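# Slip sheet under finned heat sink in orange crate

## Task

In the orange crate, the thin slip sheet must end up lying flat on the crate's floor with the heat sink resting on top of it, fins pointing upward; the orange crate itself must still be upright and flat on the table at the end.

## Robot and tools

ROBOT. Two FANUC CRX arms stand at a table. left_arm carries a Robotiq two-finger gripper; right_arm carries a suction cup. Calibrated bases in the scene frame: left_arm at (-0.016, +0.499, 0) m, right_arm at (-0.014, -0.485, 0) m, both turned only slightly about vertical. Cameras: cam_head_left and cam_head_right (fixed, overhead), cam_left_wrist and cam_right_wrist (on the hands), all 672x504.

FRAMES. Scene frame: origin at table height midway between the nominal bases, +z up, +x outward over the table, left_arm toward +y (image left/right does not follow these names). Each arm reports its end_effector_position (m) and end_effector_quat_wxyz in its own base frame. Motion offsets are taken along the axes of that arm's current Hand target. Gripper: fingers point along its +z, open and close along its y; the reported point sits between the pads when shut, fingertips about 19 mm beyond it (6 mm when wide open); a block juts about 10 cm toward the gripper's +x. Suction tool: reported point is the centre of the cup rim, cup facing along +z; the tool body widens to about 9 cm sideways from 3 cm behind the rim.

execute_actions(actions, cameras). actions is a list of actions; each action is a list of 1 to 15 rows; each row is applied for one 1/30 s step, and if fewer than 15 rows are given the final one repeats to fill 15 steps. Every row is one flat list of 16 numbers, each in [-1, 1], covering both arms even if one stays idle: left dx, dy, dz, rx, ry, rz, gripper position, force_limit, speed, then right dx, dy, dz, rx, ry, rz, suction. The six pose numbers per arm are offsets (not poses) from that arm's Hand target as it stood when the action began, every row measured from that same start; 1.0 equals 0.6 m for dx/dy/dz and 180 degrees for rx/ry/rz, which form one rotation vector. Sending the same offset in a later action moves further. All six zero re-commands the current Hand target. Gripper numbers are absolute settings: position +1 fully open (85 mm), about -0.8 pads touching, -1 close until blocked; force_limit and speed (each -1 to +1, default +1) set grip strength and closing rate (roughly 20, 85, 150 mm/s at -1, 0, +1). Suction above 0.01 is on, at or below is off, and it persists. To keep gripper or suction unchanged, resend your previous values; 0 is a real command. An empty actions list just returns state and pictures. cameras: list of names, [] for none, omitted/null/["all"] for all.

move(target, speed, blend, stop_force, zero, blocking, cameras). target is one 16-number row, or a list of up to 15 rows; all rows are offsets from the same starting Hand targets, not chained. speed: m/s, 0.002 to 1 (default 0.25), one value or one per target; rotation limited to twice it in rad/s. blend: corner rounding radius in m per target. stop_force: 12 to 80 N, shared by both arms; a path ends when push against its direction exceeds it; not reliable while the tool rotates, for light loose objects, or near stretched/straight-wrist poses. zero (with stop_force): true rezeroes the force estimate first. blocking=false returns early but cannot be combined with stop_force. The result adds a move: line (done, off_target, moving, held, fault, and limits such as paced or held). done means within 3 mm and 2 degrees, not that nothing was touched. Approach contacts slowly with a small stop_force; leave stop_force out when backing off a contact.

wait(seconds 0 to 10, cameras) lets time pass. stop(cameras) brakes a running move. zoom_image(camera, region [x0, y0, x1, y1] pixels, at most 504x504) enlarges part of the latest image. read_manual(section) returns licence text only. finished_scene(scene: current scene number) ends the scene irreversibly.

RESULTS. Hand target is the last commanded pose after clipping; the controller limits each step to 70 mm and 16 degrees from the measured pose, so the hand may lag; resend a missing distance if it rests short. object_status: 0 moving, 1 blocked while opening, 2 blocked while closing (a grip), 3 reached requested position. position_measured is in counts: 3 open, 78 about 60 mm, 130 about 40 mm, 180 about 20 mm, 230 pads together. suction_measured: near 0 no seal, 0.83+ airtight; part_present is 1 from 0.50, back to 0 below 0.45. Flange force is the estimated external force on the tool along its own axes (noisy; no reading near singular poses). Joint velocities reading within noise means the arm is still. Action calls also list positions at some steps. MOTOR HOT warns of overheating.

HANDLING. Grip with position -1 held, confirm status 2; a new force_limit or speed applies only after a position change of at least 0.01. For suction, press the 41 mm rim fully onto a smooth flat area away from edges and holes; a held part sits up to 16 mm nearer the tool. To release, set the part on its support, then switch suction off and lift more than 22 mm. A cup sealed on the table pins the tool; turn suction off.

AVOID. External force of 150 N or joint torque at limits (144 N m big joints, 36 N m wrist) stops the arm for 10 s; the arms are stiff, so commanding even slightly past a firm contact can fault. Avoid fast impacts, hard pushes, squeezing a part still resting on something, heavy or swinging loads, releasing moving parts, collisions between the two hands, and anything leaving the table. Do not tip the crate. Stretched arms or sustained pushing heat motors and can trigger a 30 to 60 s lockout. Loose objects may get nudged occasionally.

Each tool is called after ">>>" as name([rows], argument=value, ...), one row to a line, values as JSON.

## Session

>>> execute_actions(actions=[])

>>> zoom_image(camera="cam_head_left", region=[150, 230, 550, 370])

>>> zoom_image(camera="cam_head_right", region=[150, 230, 550, 370])

Scene clock: 0.00 s.
left_arm: end_effector_position=(+0.8030, +0.1226, +0.3012) position_measured=3 object_status=3 end_effector_quat_wxyz=(+0.139, +0.297, -0.593, +0.735) | right_arm: end_effector_position=(+0.6647, +0.4690, +0.3099) suction_measured=0.00 part_present=0 end_effector_quat_wxyz=(+0.119, +0.044, +0.693, +0.710)
Joint positions: left_arm=[0.529 1.235 0.815 1.58 -1.85 0.248] | right_arm=[0.263 0.608 0.381 -1.729 -1.102 0.376]
Joint velocities: within noise
Flange force (N): no reading
Hand target: left_arm +0.8030, +0.1226, +0.3012; +0.139, +0.297, -0.593, +0.735 | right_arm +0.6647, +0.4690, +0.3099; +0.119, +0.044, +0.693, +0.710
camera_calibration:
cam_left_wrist: T_world_to_cam=[[-0.532642, -0.286116, -0.796511, 0.719827], [0.681765, 0.412596, -0.60412, -0.388185], [0.501486, -0.864813, -0.0247019, -0.164966], [0, 0, 0, 1]] pos_world=[0.73079, 0.223453, 0.334765]
cam_right_wrist: T_world_to_cam=[[0.149686, 0.0204448, -0.988522, 0.202688], [-0.960297, -0.235046, -0.150273, 0.82216], [-0.235421, 0.971769, -0.01555, -0.217565], [0, 0, 0, 1]] pos_world=[0.70796, 0.400525, 0.320527]

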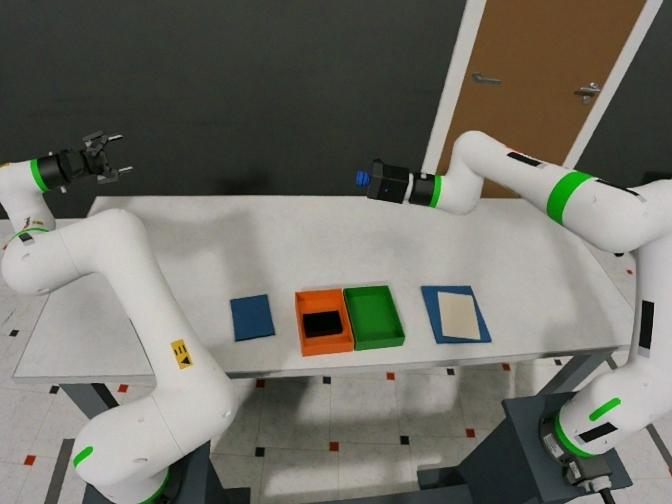

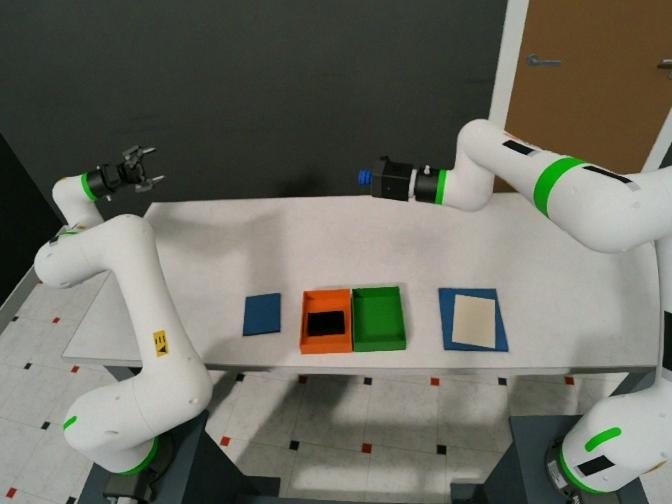

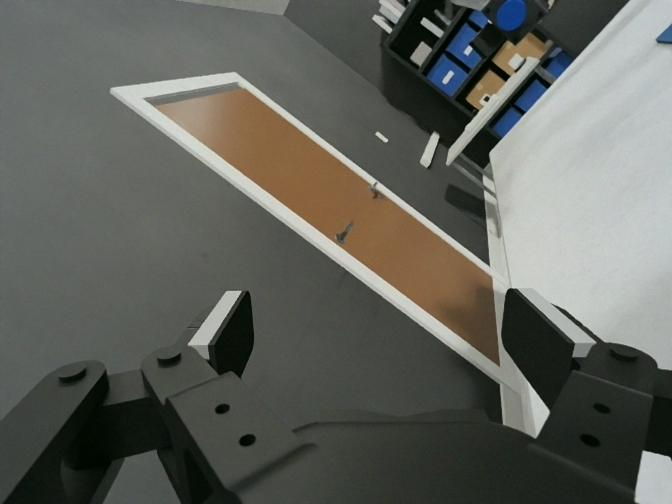

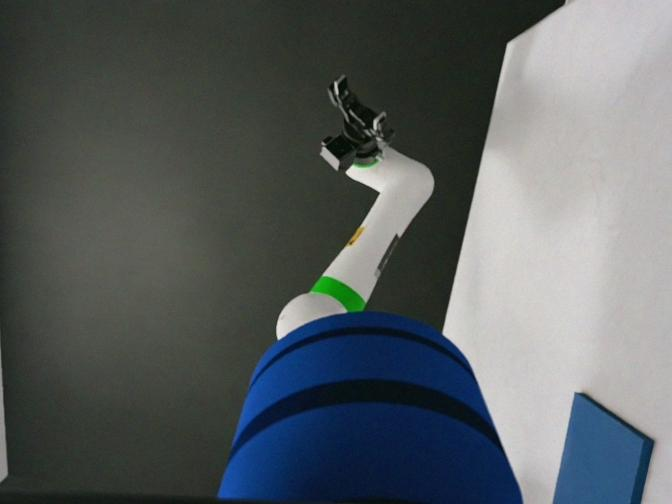

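Scaled by 1.260 from the camera's 672x504 image, which has a finer 960x720 frame.

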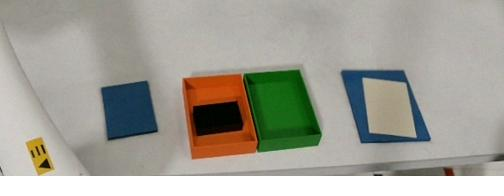

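Scaled by 1.260 from the camera's 672x504 image, which has a finer 960x720 frame.

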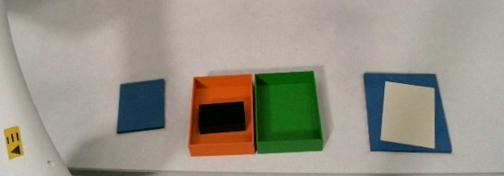

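>>> move(target=[0.6542,0.5988,0.6487,-0.3072,-0.4505,-0.1526,1,1,1,0.076,0.0952,-0.5463,0.5045,0.0846,-0.0313,0], speed=0.5)

>>> zoom_image(camera="cam_left_wrist", region=[220, 0, 520, 250])

>>> zoom_image(camera="cam_right_wrist", region=[200, 120, 450, 350])

Scene clock: 3.57 s.
left_arm: end_effector_position=(+0.4001, -0.3992, +0.3002) position_measured=3 object_status=3 end_effector_quat_wxyz=(+0.000, +0.707, -0.708, +0.001) | right_arm: end_effector_position=(+0.5400, +0.1598, +0.3506) suction_measured=0.00 part_present=0 end_effector_quat_wxyz=(+0.000, +0.000, +1.000, +0.000)
Joint positions: left_arm=[-0.552 0.3 0.383 0 -1.653 2.122] | right_arm=[0.521 0.307 0.47 0 -1.735 -0.52]
Joint velocities: within noise
Flange force (N): left_arm=[-12.7 9.3 2.5] | right_arm=[-2.0 1.3 -1.9]
Hand target: left_arm +0.4001, -0.3992, +0.3001; +0.000, +0.707, -0.708, +0.001 | right_arm +0.5400, +0.1598, +0.3506; +0.000, +0.000, +1.000, +0.000
Off the commanded pose: left_arm 0.000 m, 0 deg | right_arm 0.000 m, 0 deg.
move: done; limits=paced
camera_calibration:
cam_left_wrist: T_world_to_cam=[[-0.999199, 0.0200261, -0.034656, 0.435202], [0.00947878, 0.959598, 0.281216, 0.322802], [0.0388875, 0.280662, -0.959019, 0.508587], [0, 0, 0, 1]] pos_world=[0.412016, -0.461216, 0.41205]
cam_right_wrist: T_world_to_cam=[[0.04014, -0.999012, -0.0190654, 0.150007], [-0.890507, -0.0444215, 0.452796, 0.356307], [-0.453196, -0.00119738, -0.89141, 0.634298], [0, 0, 0, 1]] pos_world=[0.598734, 0.166446, 0.406946]

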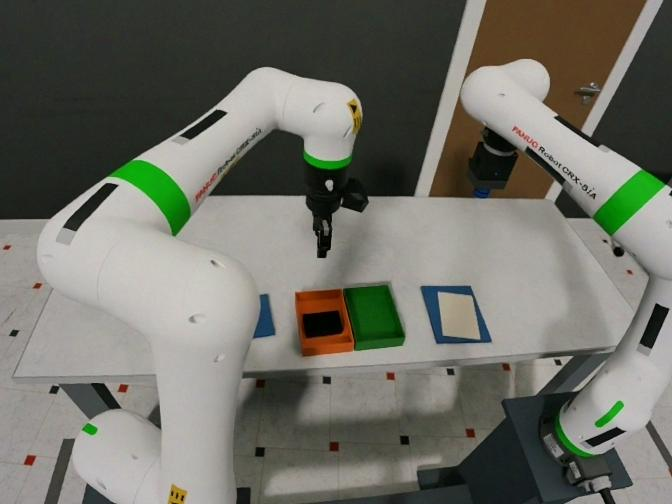

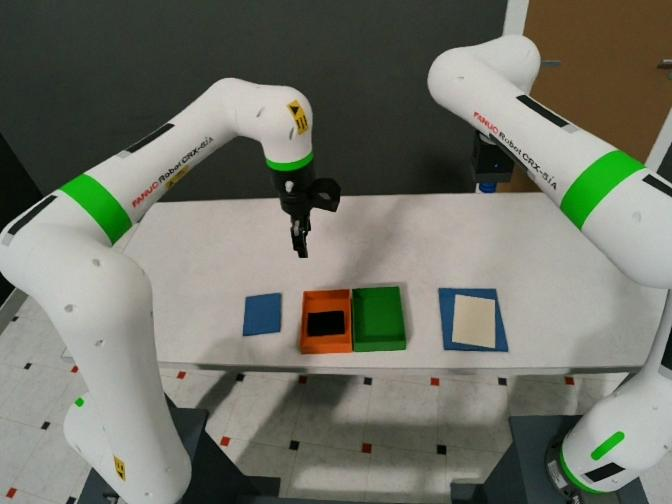

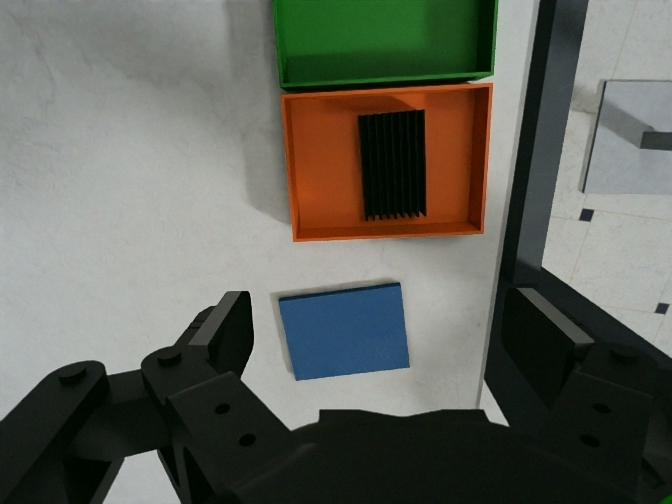

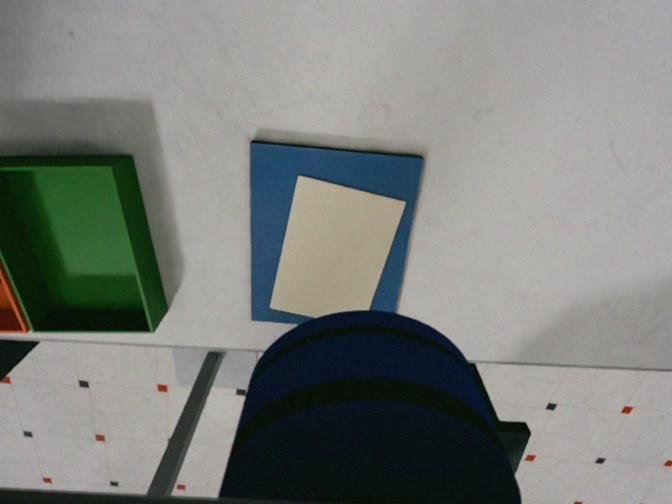

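Scaled by 1.680 from the camera's 672x504 image, which has a finer 960x720 frame.

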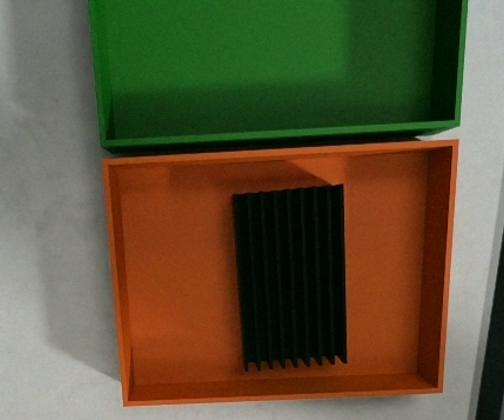

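Scaled by 2.016 from the camera's 672x504 image, which has a finer 960x720 frame.

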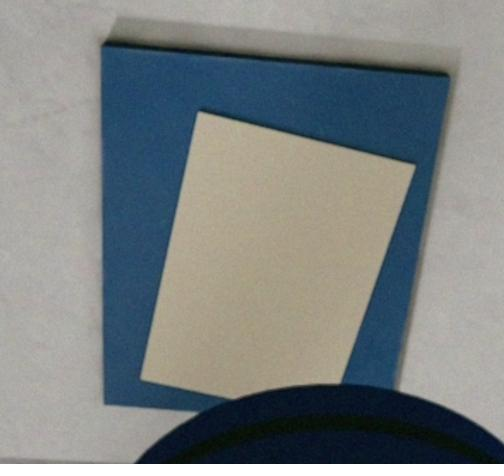

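>>> move(target=[0.0533,0.0538,0.3,0,0,-0.0217,1,-0.8,-1,0.2548,0.0132,0.3843,0,0,0.0667,0], speed=0.3)

>>> zoom_image(camera="cam_left_wrist", region=[150, 50, 550, 450])

Scene clock: 5.87 s.
left_arm: end_effector_position=(+0.3679, -0.4313, +0.1202) position_measured=3 object_status=3 end_effector_quat_wxyz=(+0.000, +0.730, -0.683, +0.001) | right_arm: end_effector_position=(+0.3869, +0.1677, +0.1202) suction_measured=0.00 part_present=0 end_effector_quat_wxyz=(+0.000, +0.104, +0.995, +0.000)
Joint positions: left_arm=[-0.633 0.358 0.035 0 -1.247 2.271] | right_arm=[0.722 0.026 -0.405 -0.001 -1.14 -0.931]
Joint velocities: within noise
Flange force (N): left_arm=[-11.4 5.7 -2.6] | right_arm=[-1.1 1.0 -1.4]
Hand target: left_arm +0.3679, -0.4312, +0.1201; +0.000, +0.730, -0.683, +0.001 | right_arm +0.3869, +0.1676, +0.1201; +0.000, +0.104, +0.995, +0.000
Off the commanded pose: left_arm 0.000 m, 0 deg | right_arm 0.000 m, 0 deg.
move: done
camera_calibration:
cam_left_wrist: T_world_to_cam=[[-0.998244, -0.048092, -0.0345756, 0.367764], [-0.0558916, 0.958052, 0.281092, 0.427943], [0.0196069, 0.282531, -0.959058, 0.354124], [0, 0, 0, 1]] pos_world=[0.384093, -0.492356, 0.23205]
cam_right_wrist: T_world_to_cam=[[-0.168562, -0.985508, -0.0189699, 0.238117], [-0.88027, 0.141846, 0.452775, 0.289447], [-0.443522, 0.0930192, -0.891423, 0.339999], [0, 0, 0, 1]] pos_world=[0.445726, 0.161982, 0.176546]

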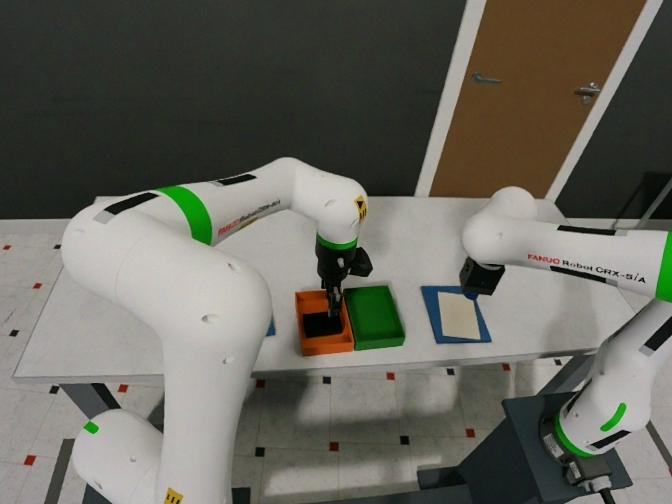

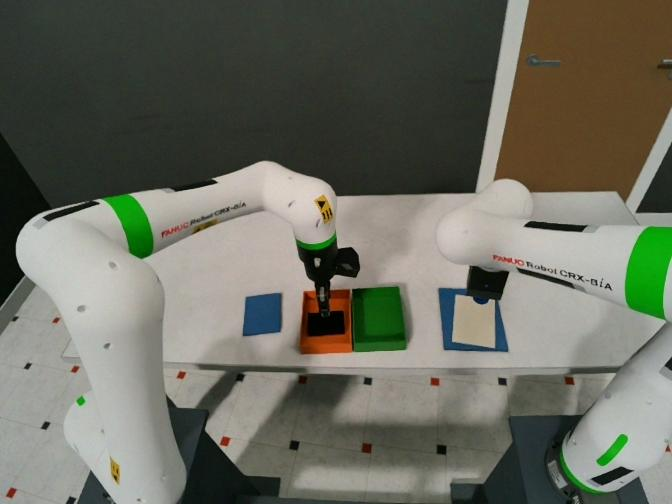

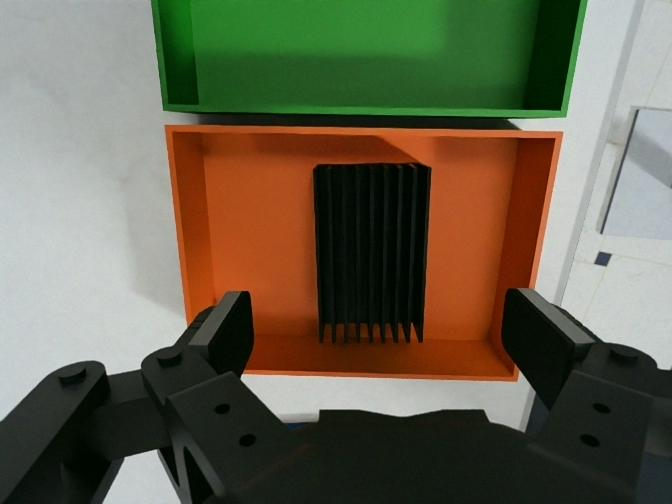

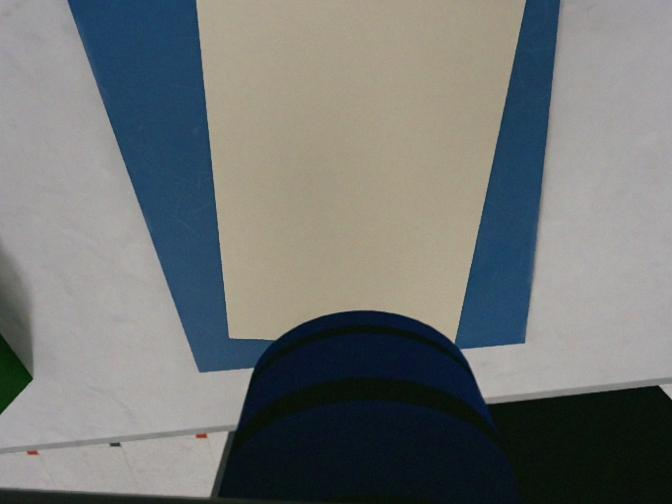

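Scaled by 1.260 from the camera's 672x504 image, which has a finer 960x720 frame.

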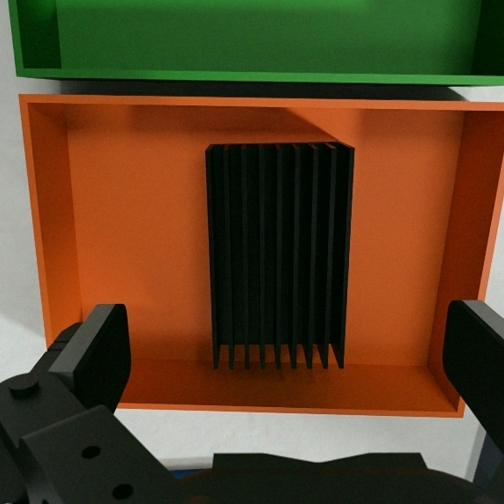

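>>> move(target=[0,0.005,0.1602,0,0,0,1,-0.8,-1,-0.01,0,0.14,0,0,0,0], speed=0.1, stop_force=15, cameras=["cam_left_wrist"])

>>> zoom_image(camera="cam_left_wrist", region=[200, 150, 600, 450])

Scene clock: 8.20 s.
left_arm: end_effector_position=(+0.3650, -0.4315, +0.0240) position_measured=3 object_status=3 end_effector_quat_wxyz=(+0.000, +0.730, -0.683, +0.001) | right_arm: end_effector_position=(+0.3927, +0.1664, +0.0361) suction_measured=0.00 part_present=0 end_effector_quat_wxyz=(+0.000, +0.104, +0.995, +0.000)
Joint positions: left_arm=[-0.637 0.451 -0.079 0 -1.039 2.274] | right_arm=[0.71 0.155 -0.491 -0.001 -0.925 -0.919]
Joint velocities: within noise
Flange force (N): left_arm=[-11.9 6.4 -5.0] | right_arm=[-1.2 2.0 -1.6]
Hand target: left_arm +0.3650, -0.4315, +0.0240; +0.000, +0.730, -0.683, +0.001 | right_arm +0.3927, +0.1664, +0.0361; +0.000, +0.104, +0.995, +0.000
Off the commanded pose: left_arm 0.000 m, 0 deg | right_arm 0.000 m, 0 deg.
move: done
camera_calibration:
cam_left_wrist: T_world_to_cam=[[-0.998248, -0.0479655, -0.0346485, 0.361607], [-0.0557933, 0.958023, 0.281209, 0.454946], [0.0197057, 0.28265, -0.959021, 0.261992], [0, 0, 0, 1]] pos_world=[0.381193, -0.492556, 0.13585]
Images, in order (width x height): cam_left_wrist 672x504.

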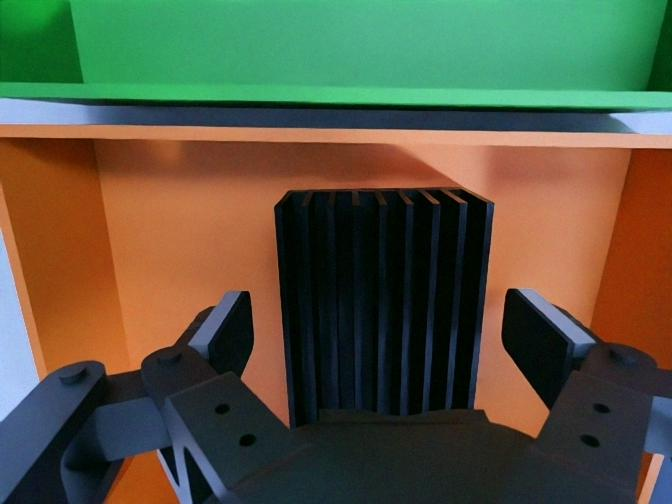

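Scaled by 1.260 from the camera's 672x504 image, which has a finer 960x720 frame.

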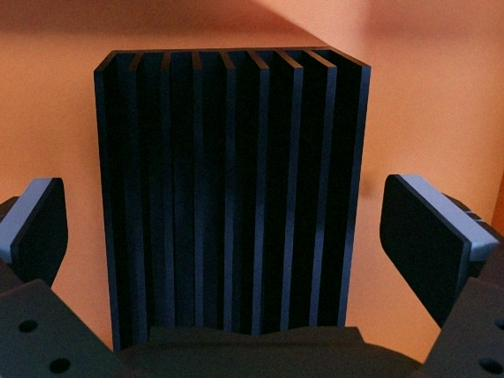

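>>> move(target=[0,0.001,0,0,0,0,-1,-0.8,-1,0,0,0.0583,0,0,0,1], speed=0.015, stop_force=12, cameras=["cam_left_wrist","cam_right_wrist"])

Scene clock: 11.33 s.
left_arm: end_effector_position=(+0.3644, -0.4316, +0.0240) position_measured=78 object_status=2 end_effector_quat_wxyz=(+0.000, +0.730, -0.683, +0.001) | right_arm: end_effector_position=(+0.3927, +0.1664, +0.0012) suction_measured=0.96 part_present=1 end_effector_quat_wxyz=(+0.000, +0.104, +0.995, +0.000)
Joint positions: left_arm=[-0.637 0.45 -0.08 0 -1.039 2.275] | right_arm=[0.71 0.217 -0.521 -0.001 -0.834 -0.919]
Joint velocities: within noise
Flange force (N): left_arm=[-12.2 4.4 -10.6] | right_arm=[-0.4 1.7 -1.4]
Hand target: left_arm +0.3644, -0.4315, +0.0240; +0.000, +0.730, -0.683, +0.001 | right_arm +0.3927, +0.1664, +0.0012; +0.000, +0.104, +0.995, +0.000
Off the commanded pose: left_arm 0.000 m, 0 deg | right_arm 0.000 m, 0 deg.
move: done
camera_calibration:
cam_left_wrist: T_world_to_cam=[[-0.998244, -0.0480885, -0.0345825, 0.360935], [-0.0558927, 0.958017, 0.281212, 0.455014], [0.0196075, 0.282651, -0.959022, 0.262166], [0, 0, 0, 1]] pos_world=[0.380593, -0.492656, 0.135949]
cam_right_wrist: T_world_to_cam=[[-0.168519, -0.985518, -0.0188815, 0.235533], [-0.880276, 0.141849, 0.452762, 0.34862], [-0.443526, 0.09292, -0.891432, 0.236631], [0, 0, 0, 1]] pos_world=[0.451526, 0.160683, 0.0575456]
Images, in order (width x height): cam_left_wrist 672x504, cam_right_wrist 672x504.

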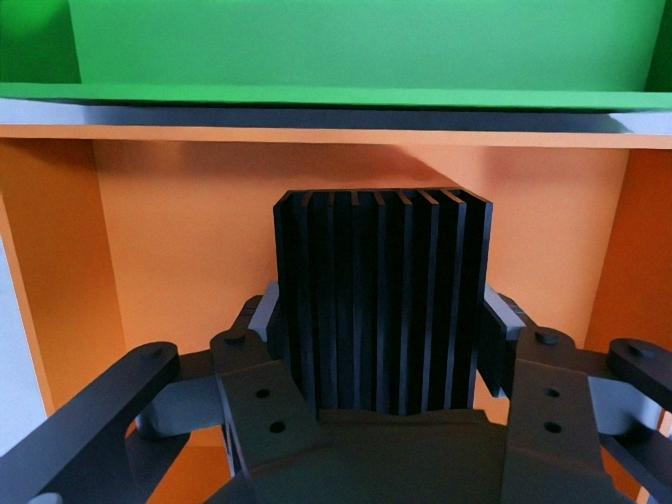

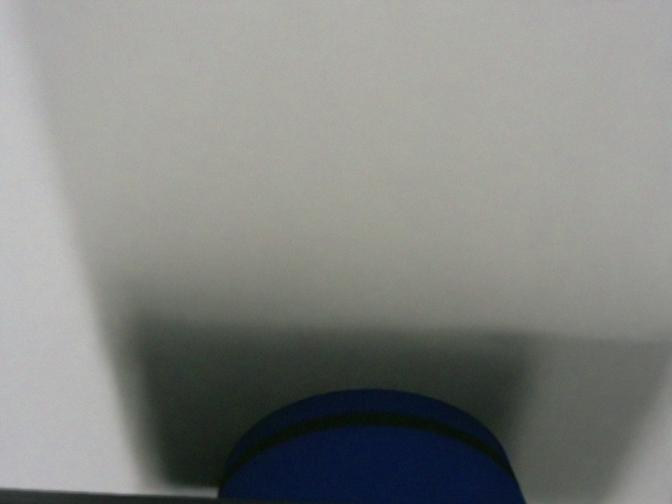

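>>> move([
  [0,0,-0.033,0,0,0,-1,-0.8,-1,0,0,-0.04,0,0,0,1],
  [0,0,-0.2,0,0,0,-1,-0.8,-1,0,0,-0.2,0,0,0,1],
  [-0.549,-0.0374,-0.283,0,0,0.0128,-1,-0.8,-1,0.05,0.25,-0.2,0,0,-0.03,1],
  [-0.549,-0.0374,-0.283,0,0,0.0128,-1,-0.8,-1,0.1435,0.665,-0.2,0,0,-0.0861,1],
  [-0.549,-0.0374,-0.283,0,0,0.0128,-1,-0.8,-1,0.1435,0.665,-0.1,0,0,-0.0861,1],
], speed=[0.06,0.2,0.3,0.3,0.15], blend=[0.01,0.04,0.04,0.03,0])

>>> zoom_image(camera="cam_head_left", region=[280, 275, 370, 365])

>>> zoom_image(camera="cam_head_right", region=[285, 275, 375, 365])

Scene clock: 15.47 s.
left_arm: end_effector_position=(+0.3647, -0.1013, +0.1936) position_measured=78 object_status=2 end_effector_quat_wxyz=(+0.000, +0.716, -0.698, +0.001) | right_arm: end_effector_position=(+0.3913, +0.5746, +0.0611) suction_measured=0.96 part_present=1 end_effector_quat_wxyz=(+0.000, -0.031, +1.000, +0.000)
Joint positions: left_arm=[0.08 -0.163 -0.359 0.001 -1.374 1.517] | right_arm=[1.161 0.733 0.418 -0.001 -1.256 -1.099]
Joint velocities: within noise
Flange force (N): left_arm=[-6.0 9.2 1.8] | right_arm=[-0.9 2.7 -0.9]
Hand target: left_arm +0.3647, -0.1013, +0.1936; +0.000, +0.716, -0.698, +0.001 | right_arm +0.3913, +0.5746, +0.0611; +0.000, -0.031, +1.000, +0.000
Off the commanded pose: left_arm 0.000 m, 0 deg | right_arm 0.000 m, 0 deg.
move: done
camera_calibration:
cam_left_wrist: T_world_to_cam=[[-0.99937, -0.00785326, -0.0346025, 0.3874], [-0.0172767, 0.95949, 0.281213, 0.07699], [0.0309923, 0.281634, -0.959021, 0.327099], [0, 0, 0, 1]] pos_world=[0.378349, -0.162951, 0.305449]
cam_right_wrist: T_world_to_cam=[[0.100932, -0.994707, -0.0192714, 0.538649], [-0.886088, -0.0986851, 0.452889, 0.402797], [-0.452394, -0.028635, -0.891358, 0.324883], [0, 0, 0, 1]] pos_world=[0.449522, 0.584851, 0.117545]

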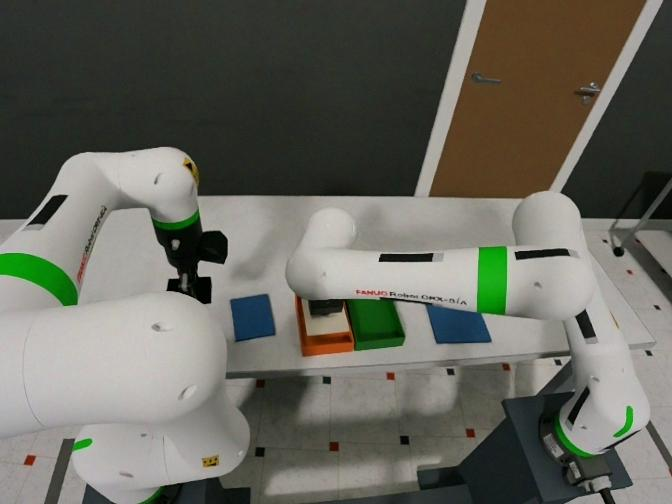

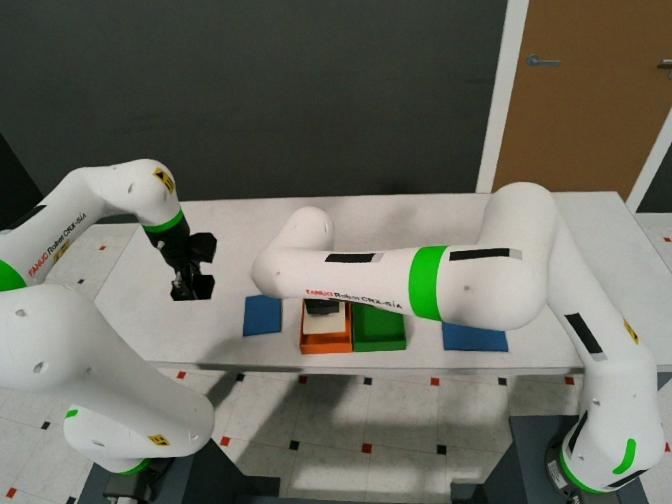

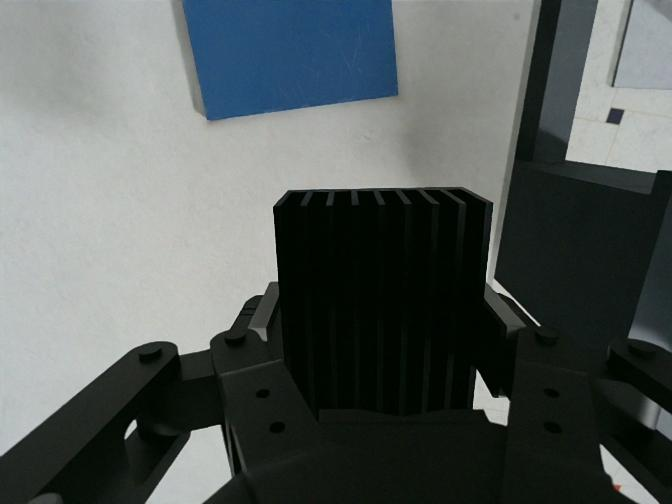

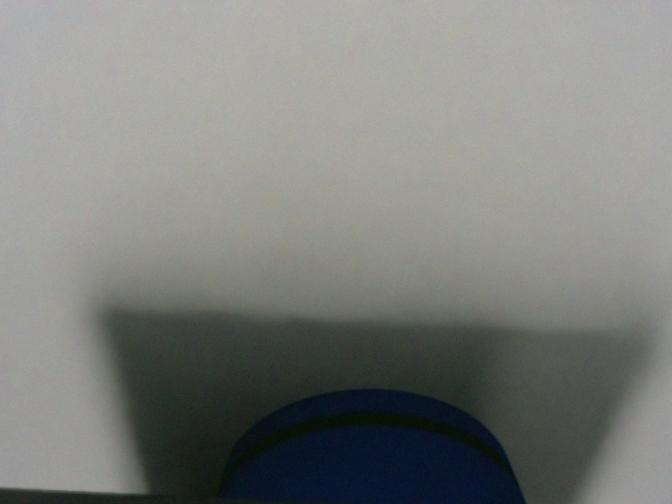

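Scaled by 5.600 from the camera's 672x504 image, which has a finer 960x720 frame.

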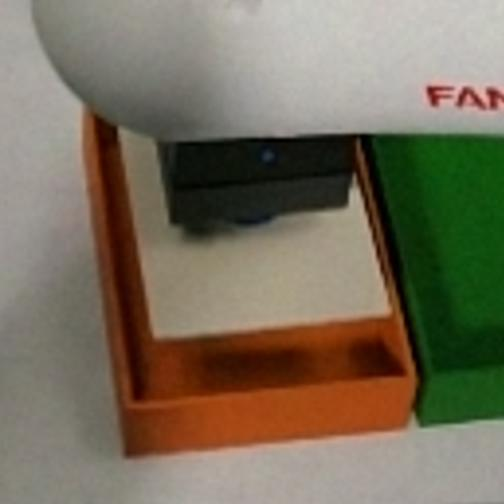

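Scaled by 5.600 from the camera's 672x504 image, which has a finer 960x720 frame.

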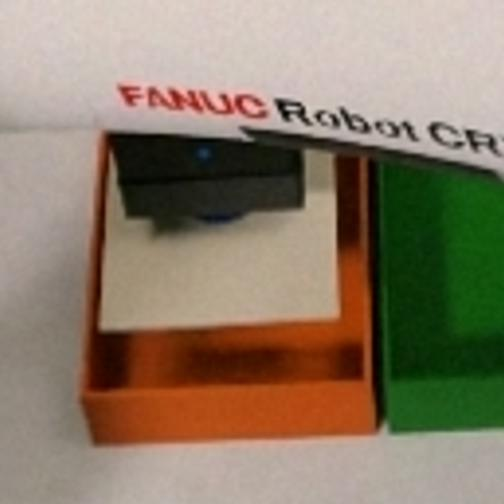

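>>> move(target=[0,0,0,0,0,0,-1,-0.8,-1,0.002,-0.0028,0.04,0,0,0.0045,1], speed=0.1, cameras=["cam_head_left","cam_head_right"])

>>> zoom_image(camera="cam_head_left", region=[280, 275, 370, 365])

>>> zoom_image(camera="cam_head_right", region=[285, 275, 375, 365])

Scene clock: 16.73 s.
left_arm: end_effector_position=(+0.3647, -0.1013, +0.1936) position_measured=78 object_status=2 end_effector_quat_wxyz=(+0.000, +0.716, -0.698, +0.001) | right_arm: end_effector_position=(+0.3903, +0.5728, +0.0371) suction_measured=0.96 part_present=1 end_effector_quat_wxyz=(+0.000, -0.024, +1.000, +0.000)
Joint positions: left_arm=[0.08 -0.163 -0.359 0.001 -1.374 1.517] | right_arm=[1.161 0.749 0.385 -0.001 -1.207 -1.114]
Joint velocities: within noise
Flange force (N): left_arm=[-6.3 9.8 1.5] | right_arm=[-1.7 3.1 -1.0]
Hand target: left_arm +0.3647, -0.1013, +0.1936; +0.000, +0.716, -0.698, +0.001 | right_arm +0.3902, +0.5728, +0.0371; +0.000, -0.024, +1.000, +0.000
Off the commanded pose: left_arm 0.000 m, 0 deg | right_arm 0.000 m, 0 deg.
move: done
Images, in order (width x height): cam_head_left 672x504, cam_head_right 672x504.

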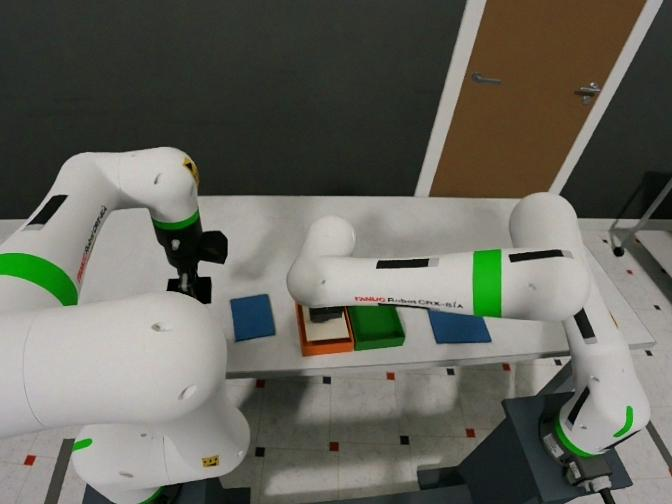

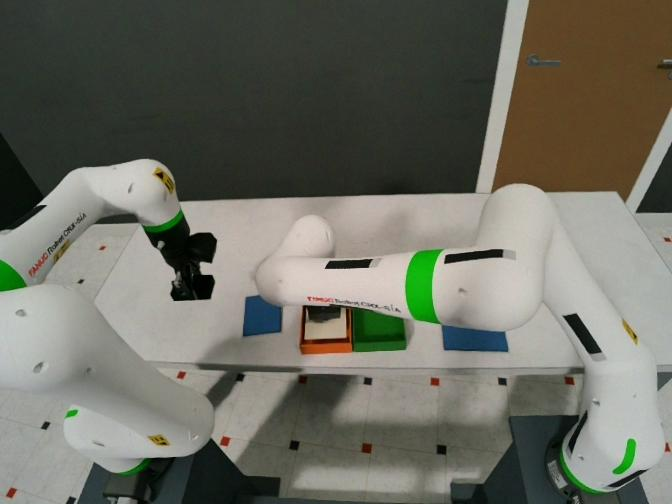

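Scaled by 5.600 from the camera's 672x504 image, which has a finer 960x720 frame.

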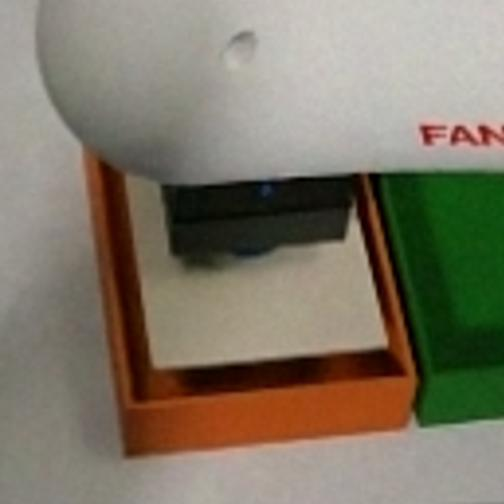

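Scaled by 5.600 from the camera's 672x504 image, which has a finer 960x720 frame.

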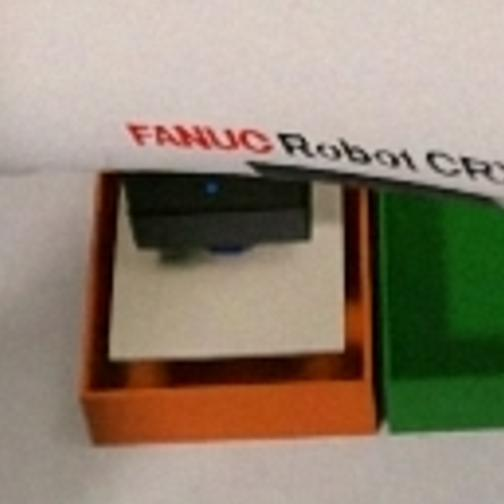

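>>> move(target=[0,0,0,0,0,0,-1,-0.8,-1,0,0,0.0677,0,0,0,1], speed=0.04, stop_force=14, cameras=[])

>>> move(target=[0,0,0,0,0,0,-1,-0.8,-1,0,0,0.017,0,0,0,1], speed=0.01, stop_force=12, cameras=["cam_head_left","cam_head_right"])

Scene clock: 18.70 s.
left_arm: end_effector_position=(+0.3647, -0.1013, +0.1936) position_measured=78 object_status=2 end_effector_quat_wxyz=(+0.000, +0.716, -0.698, +0.001) | right_arm: end_effector_position=(+0.3902, +0.5728, -0.0035) suction_measured=0.96 part_present=1 end_effector_quat_wxyz=(+0.000, -0.024, +1.000, +0.000)
Joint positions: left_arm=[0.08 -0.163 -0.359 0.001 -1.374 1.517] | right_arm=[1.161 0.79 0.354 -0.001 -1.135 -1.114]
Joint velocities: within noise
Flange force (N): left_arm=[-6.6 9.4 1.3] | right_arm=[-0.9 2.2 -0.7]
Hand target: left_arm +0.3647, -0.1013, +0.1936; +0.000, +0.716, -0.698, +0.001 | right_arm +0.3902, +0.5728, -0.0035; +0.000, -0.024, +1.000, +0.000
Off the commanded pose: left_arm 0.000 m, 0 deg | right_arm 0.000 m, 0 deg.
move: done
No camera images: "cameras" was empty.

Scene clock: 19.80 s.
left_arm: end_effector_position=(+0.3647, -0.1013, +0.1936) position_measured=78 object_status=2 end_effector_quat_wxyz=(+0.000, +0.716, -0.698, +0.001) | right_arm: end_effector_position=(+0.3902, +0.5729, -0.0087) suction_measured=0.96 part_present=1 end_effector_quat_wxyz=(+0.000, -0.024, +1.000, +0.000)
Joint positions: left_arm=[0.08 -0.163 -0.359 0.001 -1.374 1.517] | right_arm=[1.161 0.796 0.35 -0.001 -1.125 -1.114]
Joint velocities: within noise
Flange force (N): left_arm=[-6.3 9.3 1.5] | right_arm=[1.2 0.3 -21.1]
Hand target: left_arm +0.3647, -0.1013, +0.1936; +0.000, +0.716, -0.698, +0.001 | right_arm +0.3902, +0.5729, -0.0087; +0.000, -0.024, +1.000, +0.000 (not the last commanded pose)
Off the commanded pose: left_arm 0.000 m, 0 deg | right_arm 0.005 m, 0 deg.
move: contact (right_arm)
Images, in order (width x height): cam_head_left 672x504, cam_head_right 672x504.

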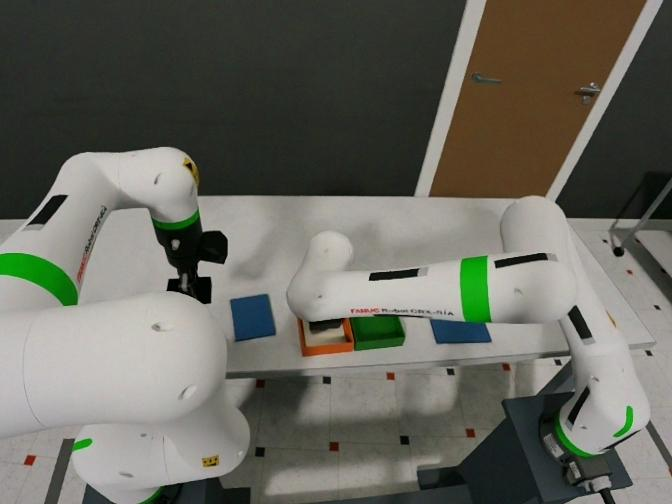

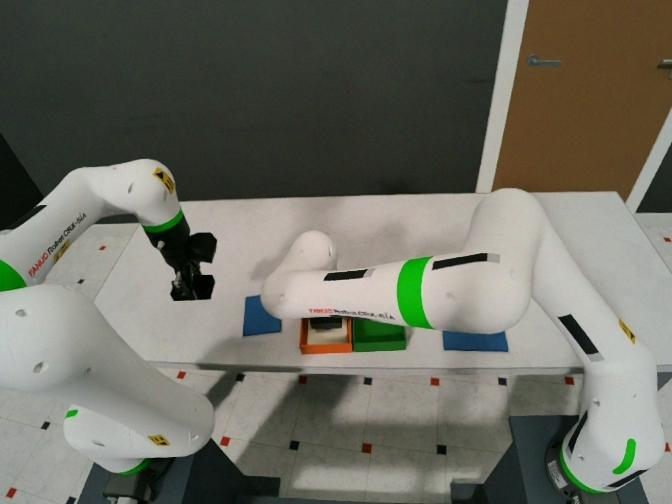

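>>> move(target=[0,0,0,0,0,0,-1,-0.8,-1,0,0,-0.002,0,0,0,0], speed=0.02, cameras=[])

>>> move([
  [0,0,0,0,0,0,-1,-0.8,-1,0,0,-0.055,0,0,0,0],
  [0,0,0,0,0,0,-1,-0.8,-1,0,0,-0.25,0,0,0,0],
  [0,0,0,0,0,0,-1,-0.8,-1,0.0,-0.7,-0.35,0,0,0,0],
], speed=[0.05,0.25,0.35], blend=[0.01,0.06,0], cameras=["cam_head_left"])

>>> zoom_image(camera="cam_head_left", region=[280, 275, 370, 365])

Scene clock: 20.67 s.
left_arm: end_effector_position=(+0.3647, -0.1013, +0.1936) position_measured=78 object_status=2 end_effector_quat_wxyz=(+0.000, +0.716, -0.698, +0.001) | right_arm: end_effector_position=(+0.3902, +0.5729, -0.0075) suction_measured=0.00 part_present=0 end_effector_quat_wxyz=(+0.000, -0.024, +1.000, +0.000)
Joint positions: left_arm=[0.08 -0.163 -0.359 0.001 -1.374 1.517] | right_arm=[1.161 0.795 0.351 -0.001 -1.127 -1.114]
Joint velocities: within noise
Flange force (N): left_arm=[-6.5 10.0 2.1] | right_arm=[-0.9 1.5 -19.1]
Hand target: left_arm +0.3647, -0.1013, +0.1936; +0.000, +0.716, -0.698, +0.001 | right_arm +0.3902, +0.5729, -0.0075; +0.000, -0.024, +1.000, +0.000
Off the commanded pose: left_arm 0.000 m, 0 deg | right_arm 0.000 m, 0 deg.
move: done
No camera images: "cameras" was empty.

Scene clock: 23.47 s.
left_arm: end_effector_position=(+0.3647, -0.1013, +0.1936) position_measured=78 object_status=2 end_effector_quat_wxyz=(+0.000, +0.716, -0.698, +0.001) | right_arm: end_effector_position=(+0.4102, +0.1533, +0.2024) suction_measured=0.00 part_present=0 end_effector_quat_wxyz=(+0.000, -0.024, +1.000, +0.000)
Joint positions: left_arm=[0.08 -0.163 -0.359 0.001 -1.374 1.517] | right_arm=[0.659 -0.001 -0.23 -0.001 -1.343 -0.611]
Joint velocities: within noise
Flange force (N): left_arm=[-6.6 9.5 1.4] | right_arm=[-2.0 0.5 -1.4]
Hand target: left_arm +0.3647, -0.1013, +0.1936; +0.000, +0.716, -0.698, +0.001 | right_arm +0.4102, +0.1533, +0.2025; +0.000, -0.024, +1.000, +0.000
Off the commanded pose: left_arm 0.000 m, 0 deg | right_arm 0.000 m, 0 deg.
move: done; blend cut to 0.0585 m at target 2
Images, in order (width x height): cam_head_left 672x504.

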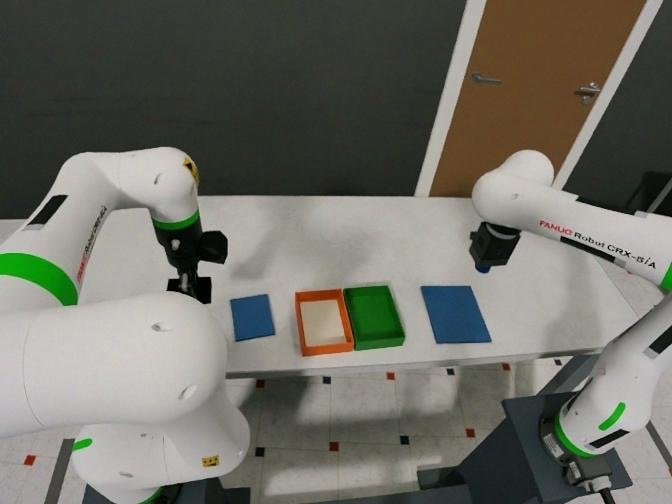

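Scaled by 5.600 from the camera's 672x504 image, which has a finer 960x720 frame.

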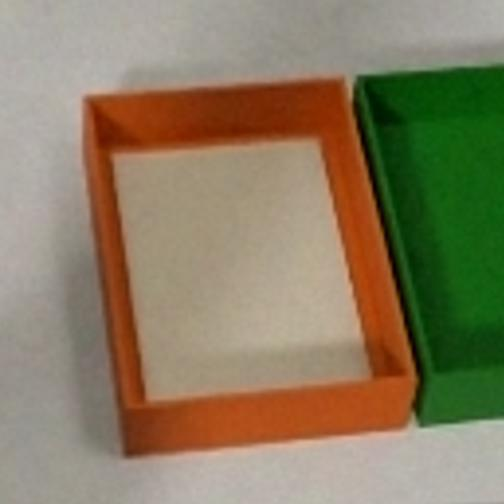

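>>> move([
  [0.5505,-0.0011,0,0,0,0,-1,-0.8,-1,0,0,0,0,0,0,0],
  [0.5505,-0.0011,0.265,0,0,0,-1,-0.8,-1,0,0,0,0,0,0,0],
], speed=[0.3,0.15], blend=[0.04,0])

>>> zoom_image(camera="cam_head_left", region=[280, 275, 370, 365])

>>> zoom_image(camera="cam_head_right", region=[285, 275, 375, 365])

Scene clock: 28.20 s.
left_arm: end_effector_position=(+0.3743, -0.4315, +0.0348) position_measured=78 object_status=2 end_effector_quat_wxyz=(+0.000, +0.716, -0.698, +0.001) | right_arm: end_effector_position=(+0.4102, +0.1533, +0.2025) suction_measured=0.00 part_present=0 end_effector_quat_wxyz=(+0.000, -0.024, +1.000, +0.000)
Joint positions: left_arm=[-0.627 0.451 -0.05 0 -1.068 2.224] | right_arm=[0.659 -0.001 -0.23 -0.001 -1.343 -0.611]
Joint velocities: within noise
Flange force (N): left_arm=[-11.5 7.4 -2.6] | right_arm=[-1.4 1.6 -1.6]
Hand target: left_arm +0.3743, -0.4315, +0.0348; +0.000, +0.716, -0.698, +0.001 | right_arm +0.4102, +0.1533, +0.2025; +0.000, -0.024, +1.000, +0.000
Off the commanded pose: left_arm 0.000 m, 0 deg | right_arm 0.000 m, 0 deg.
move: done
camera_calibration:
cam_left_wrist: T_world_to_cam=[[-0.999364, -0.00778868, -0.0347939, 0.388968], [-0.0172745, 0.959437, 0.281393, 0.438554], [0.0311909, 0.281815, -0.958962, 0.267604], [0, 0, 0, 1]] pos_world=[0.38795, -0.49315, 0.14675]
cam_right_wrist: T_world_to_cam=[[0.0867936, -0.996037, -0.0194159, 0.126442], [-0.887483, -0.0861592, 0.452714, 0.312645], [-0.452593, -0.0220614, -0.891444, 0.446388], [0, 0, 0, 1]] pos_world=[0.468525, 0.162726, 0.258846]

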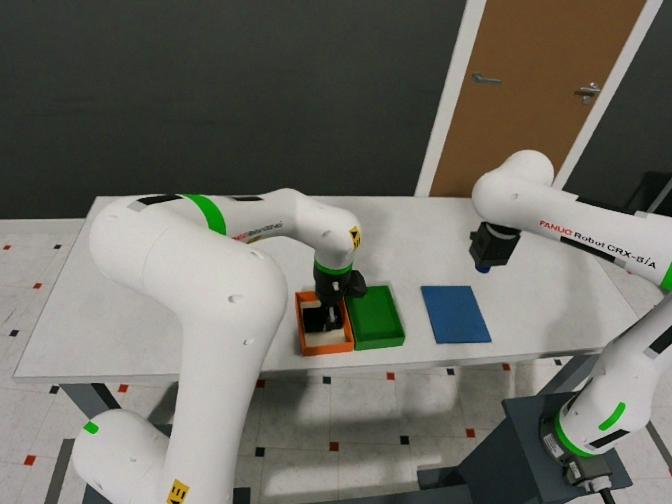

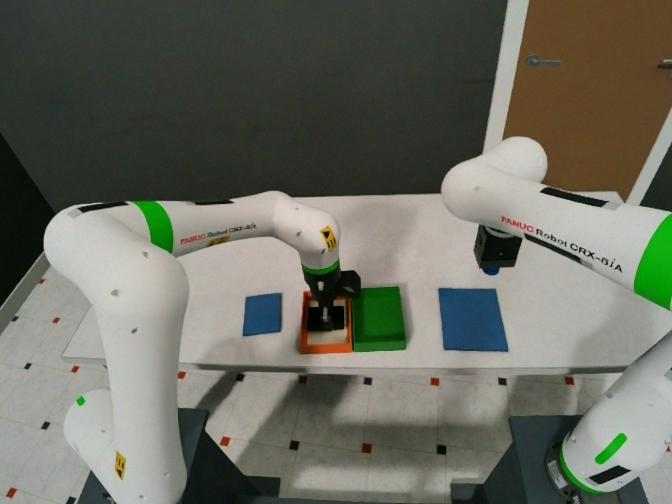

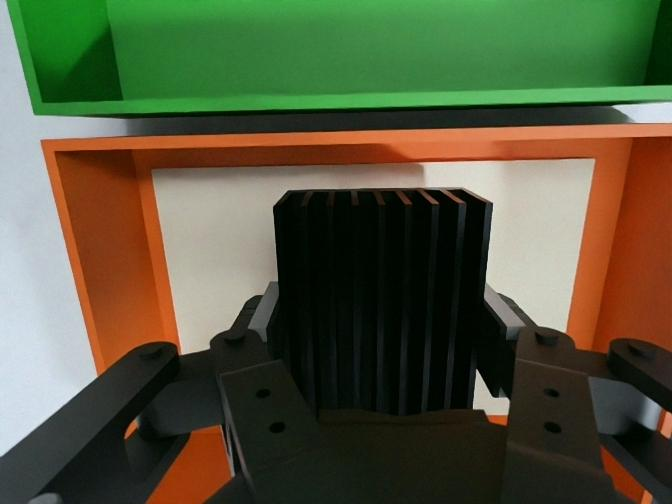

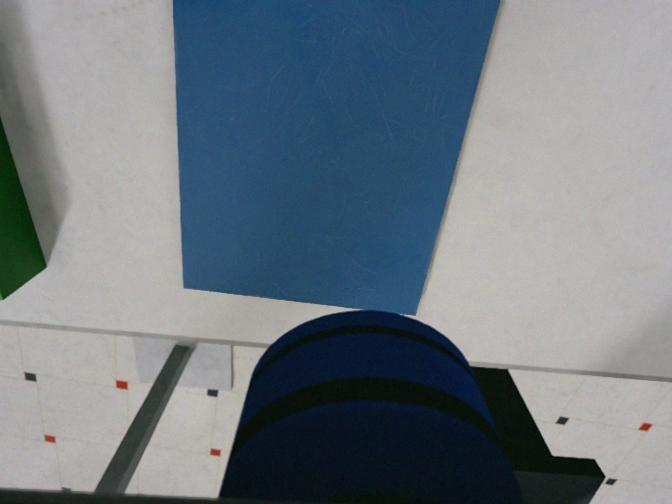

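Scaled by 5.600 from the camera's 672x504 image, which has a finer 960x720 frame.

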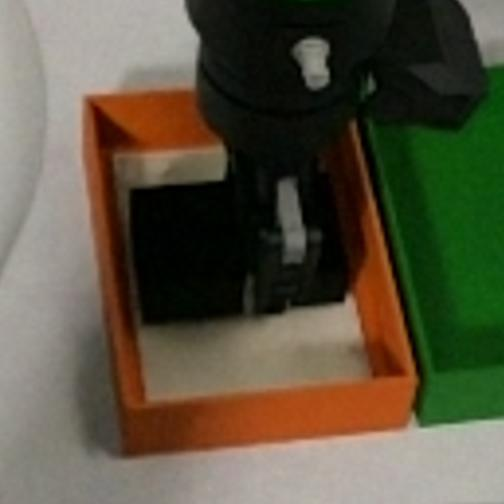

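Scaled by 5.600 from the camera's 672x504 image, which has a finer 960x720 frame.

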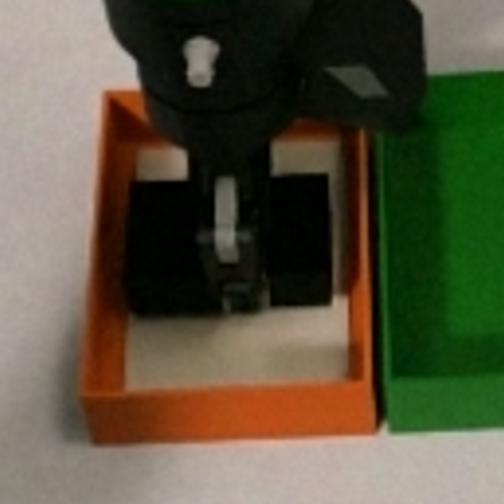

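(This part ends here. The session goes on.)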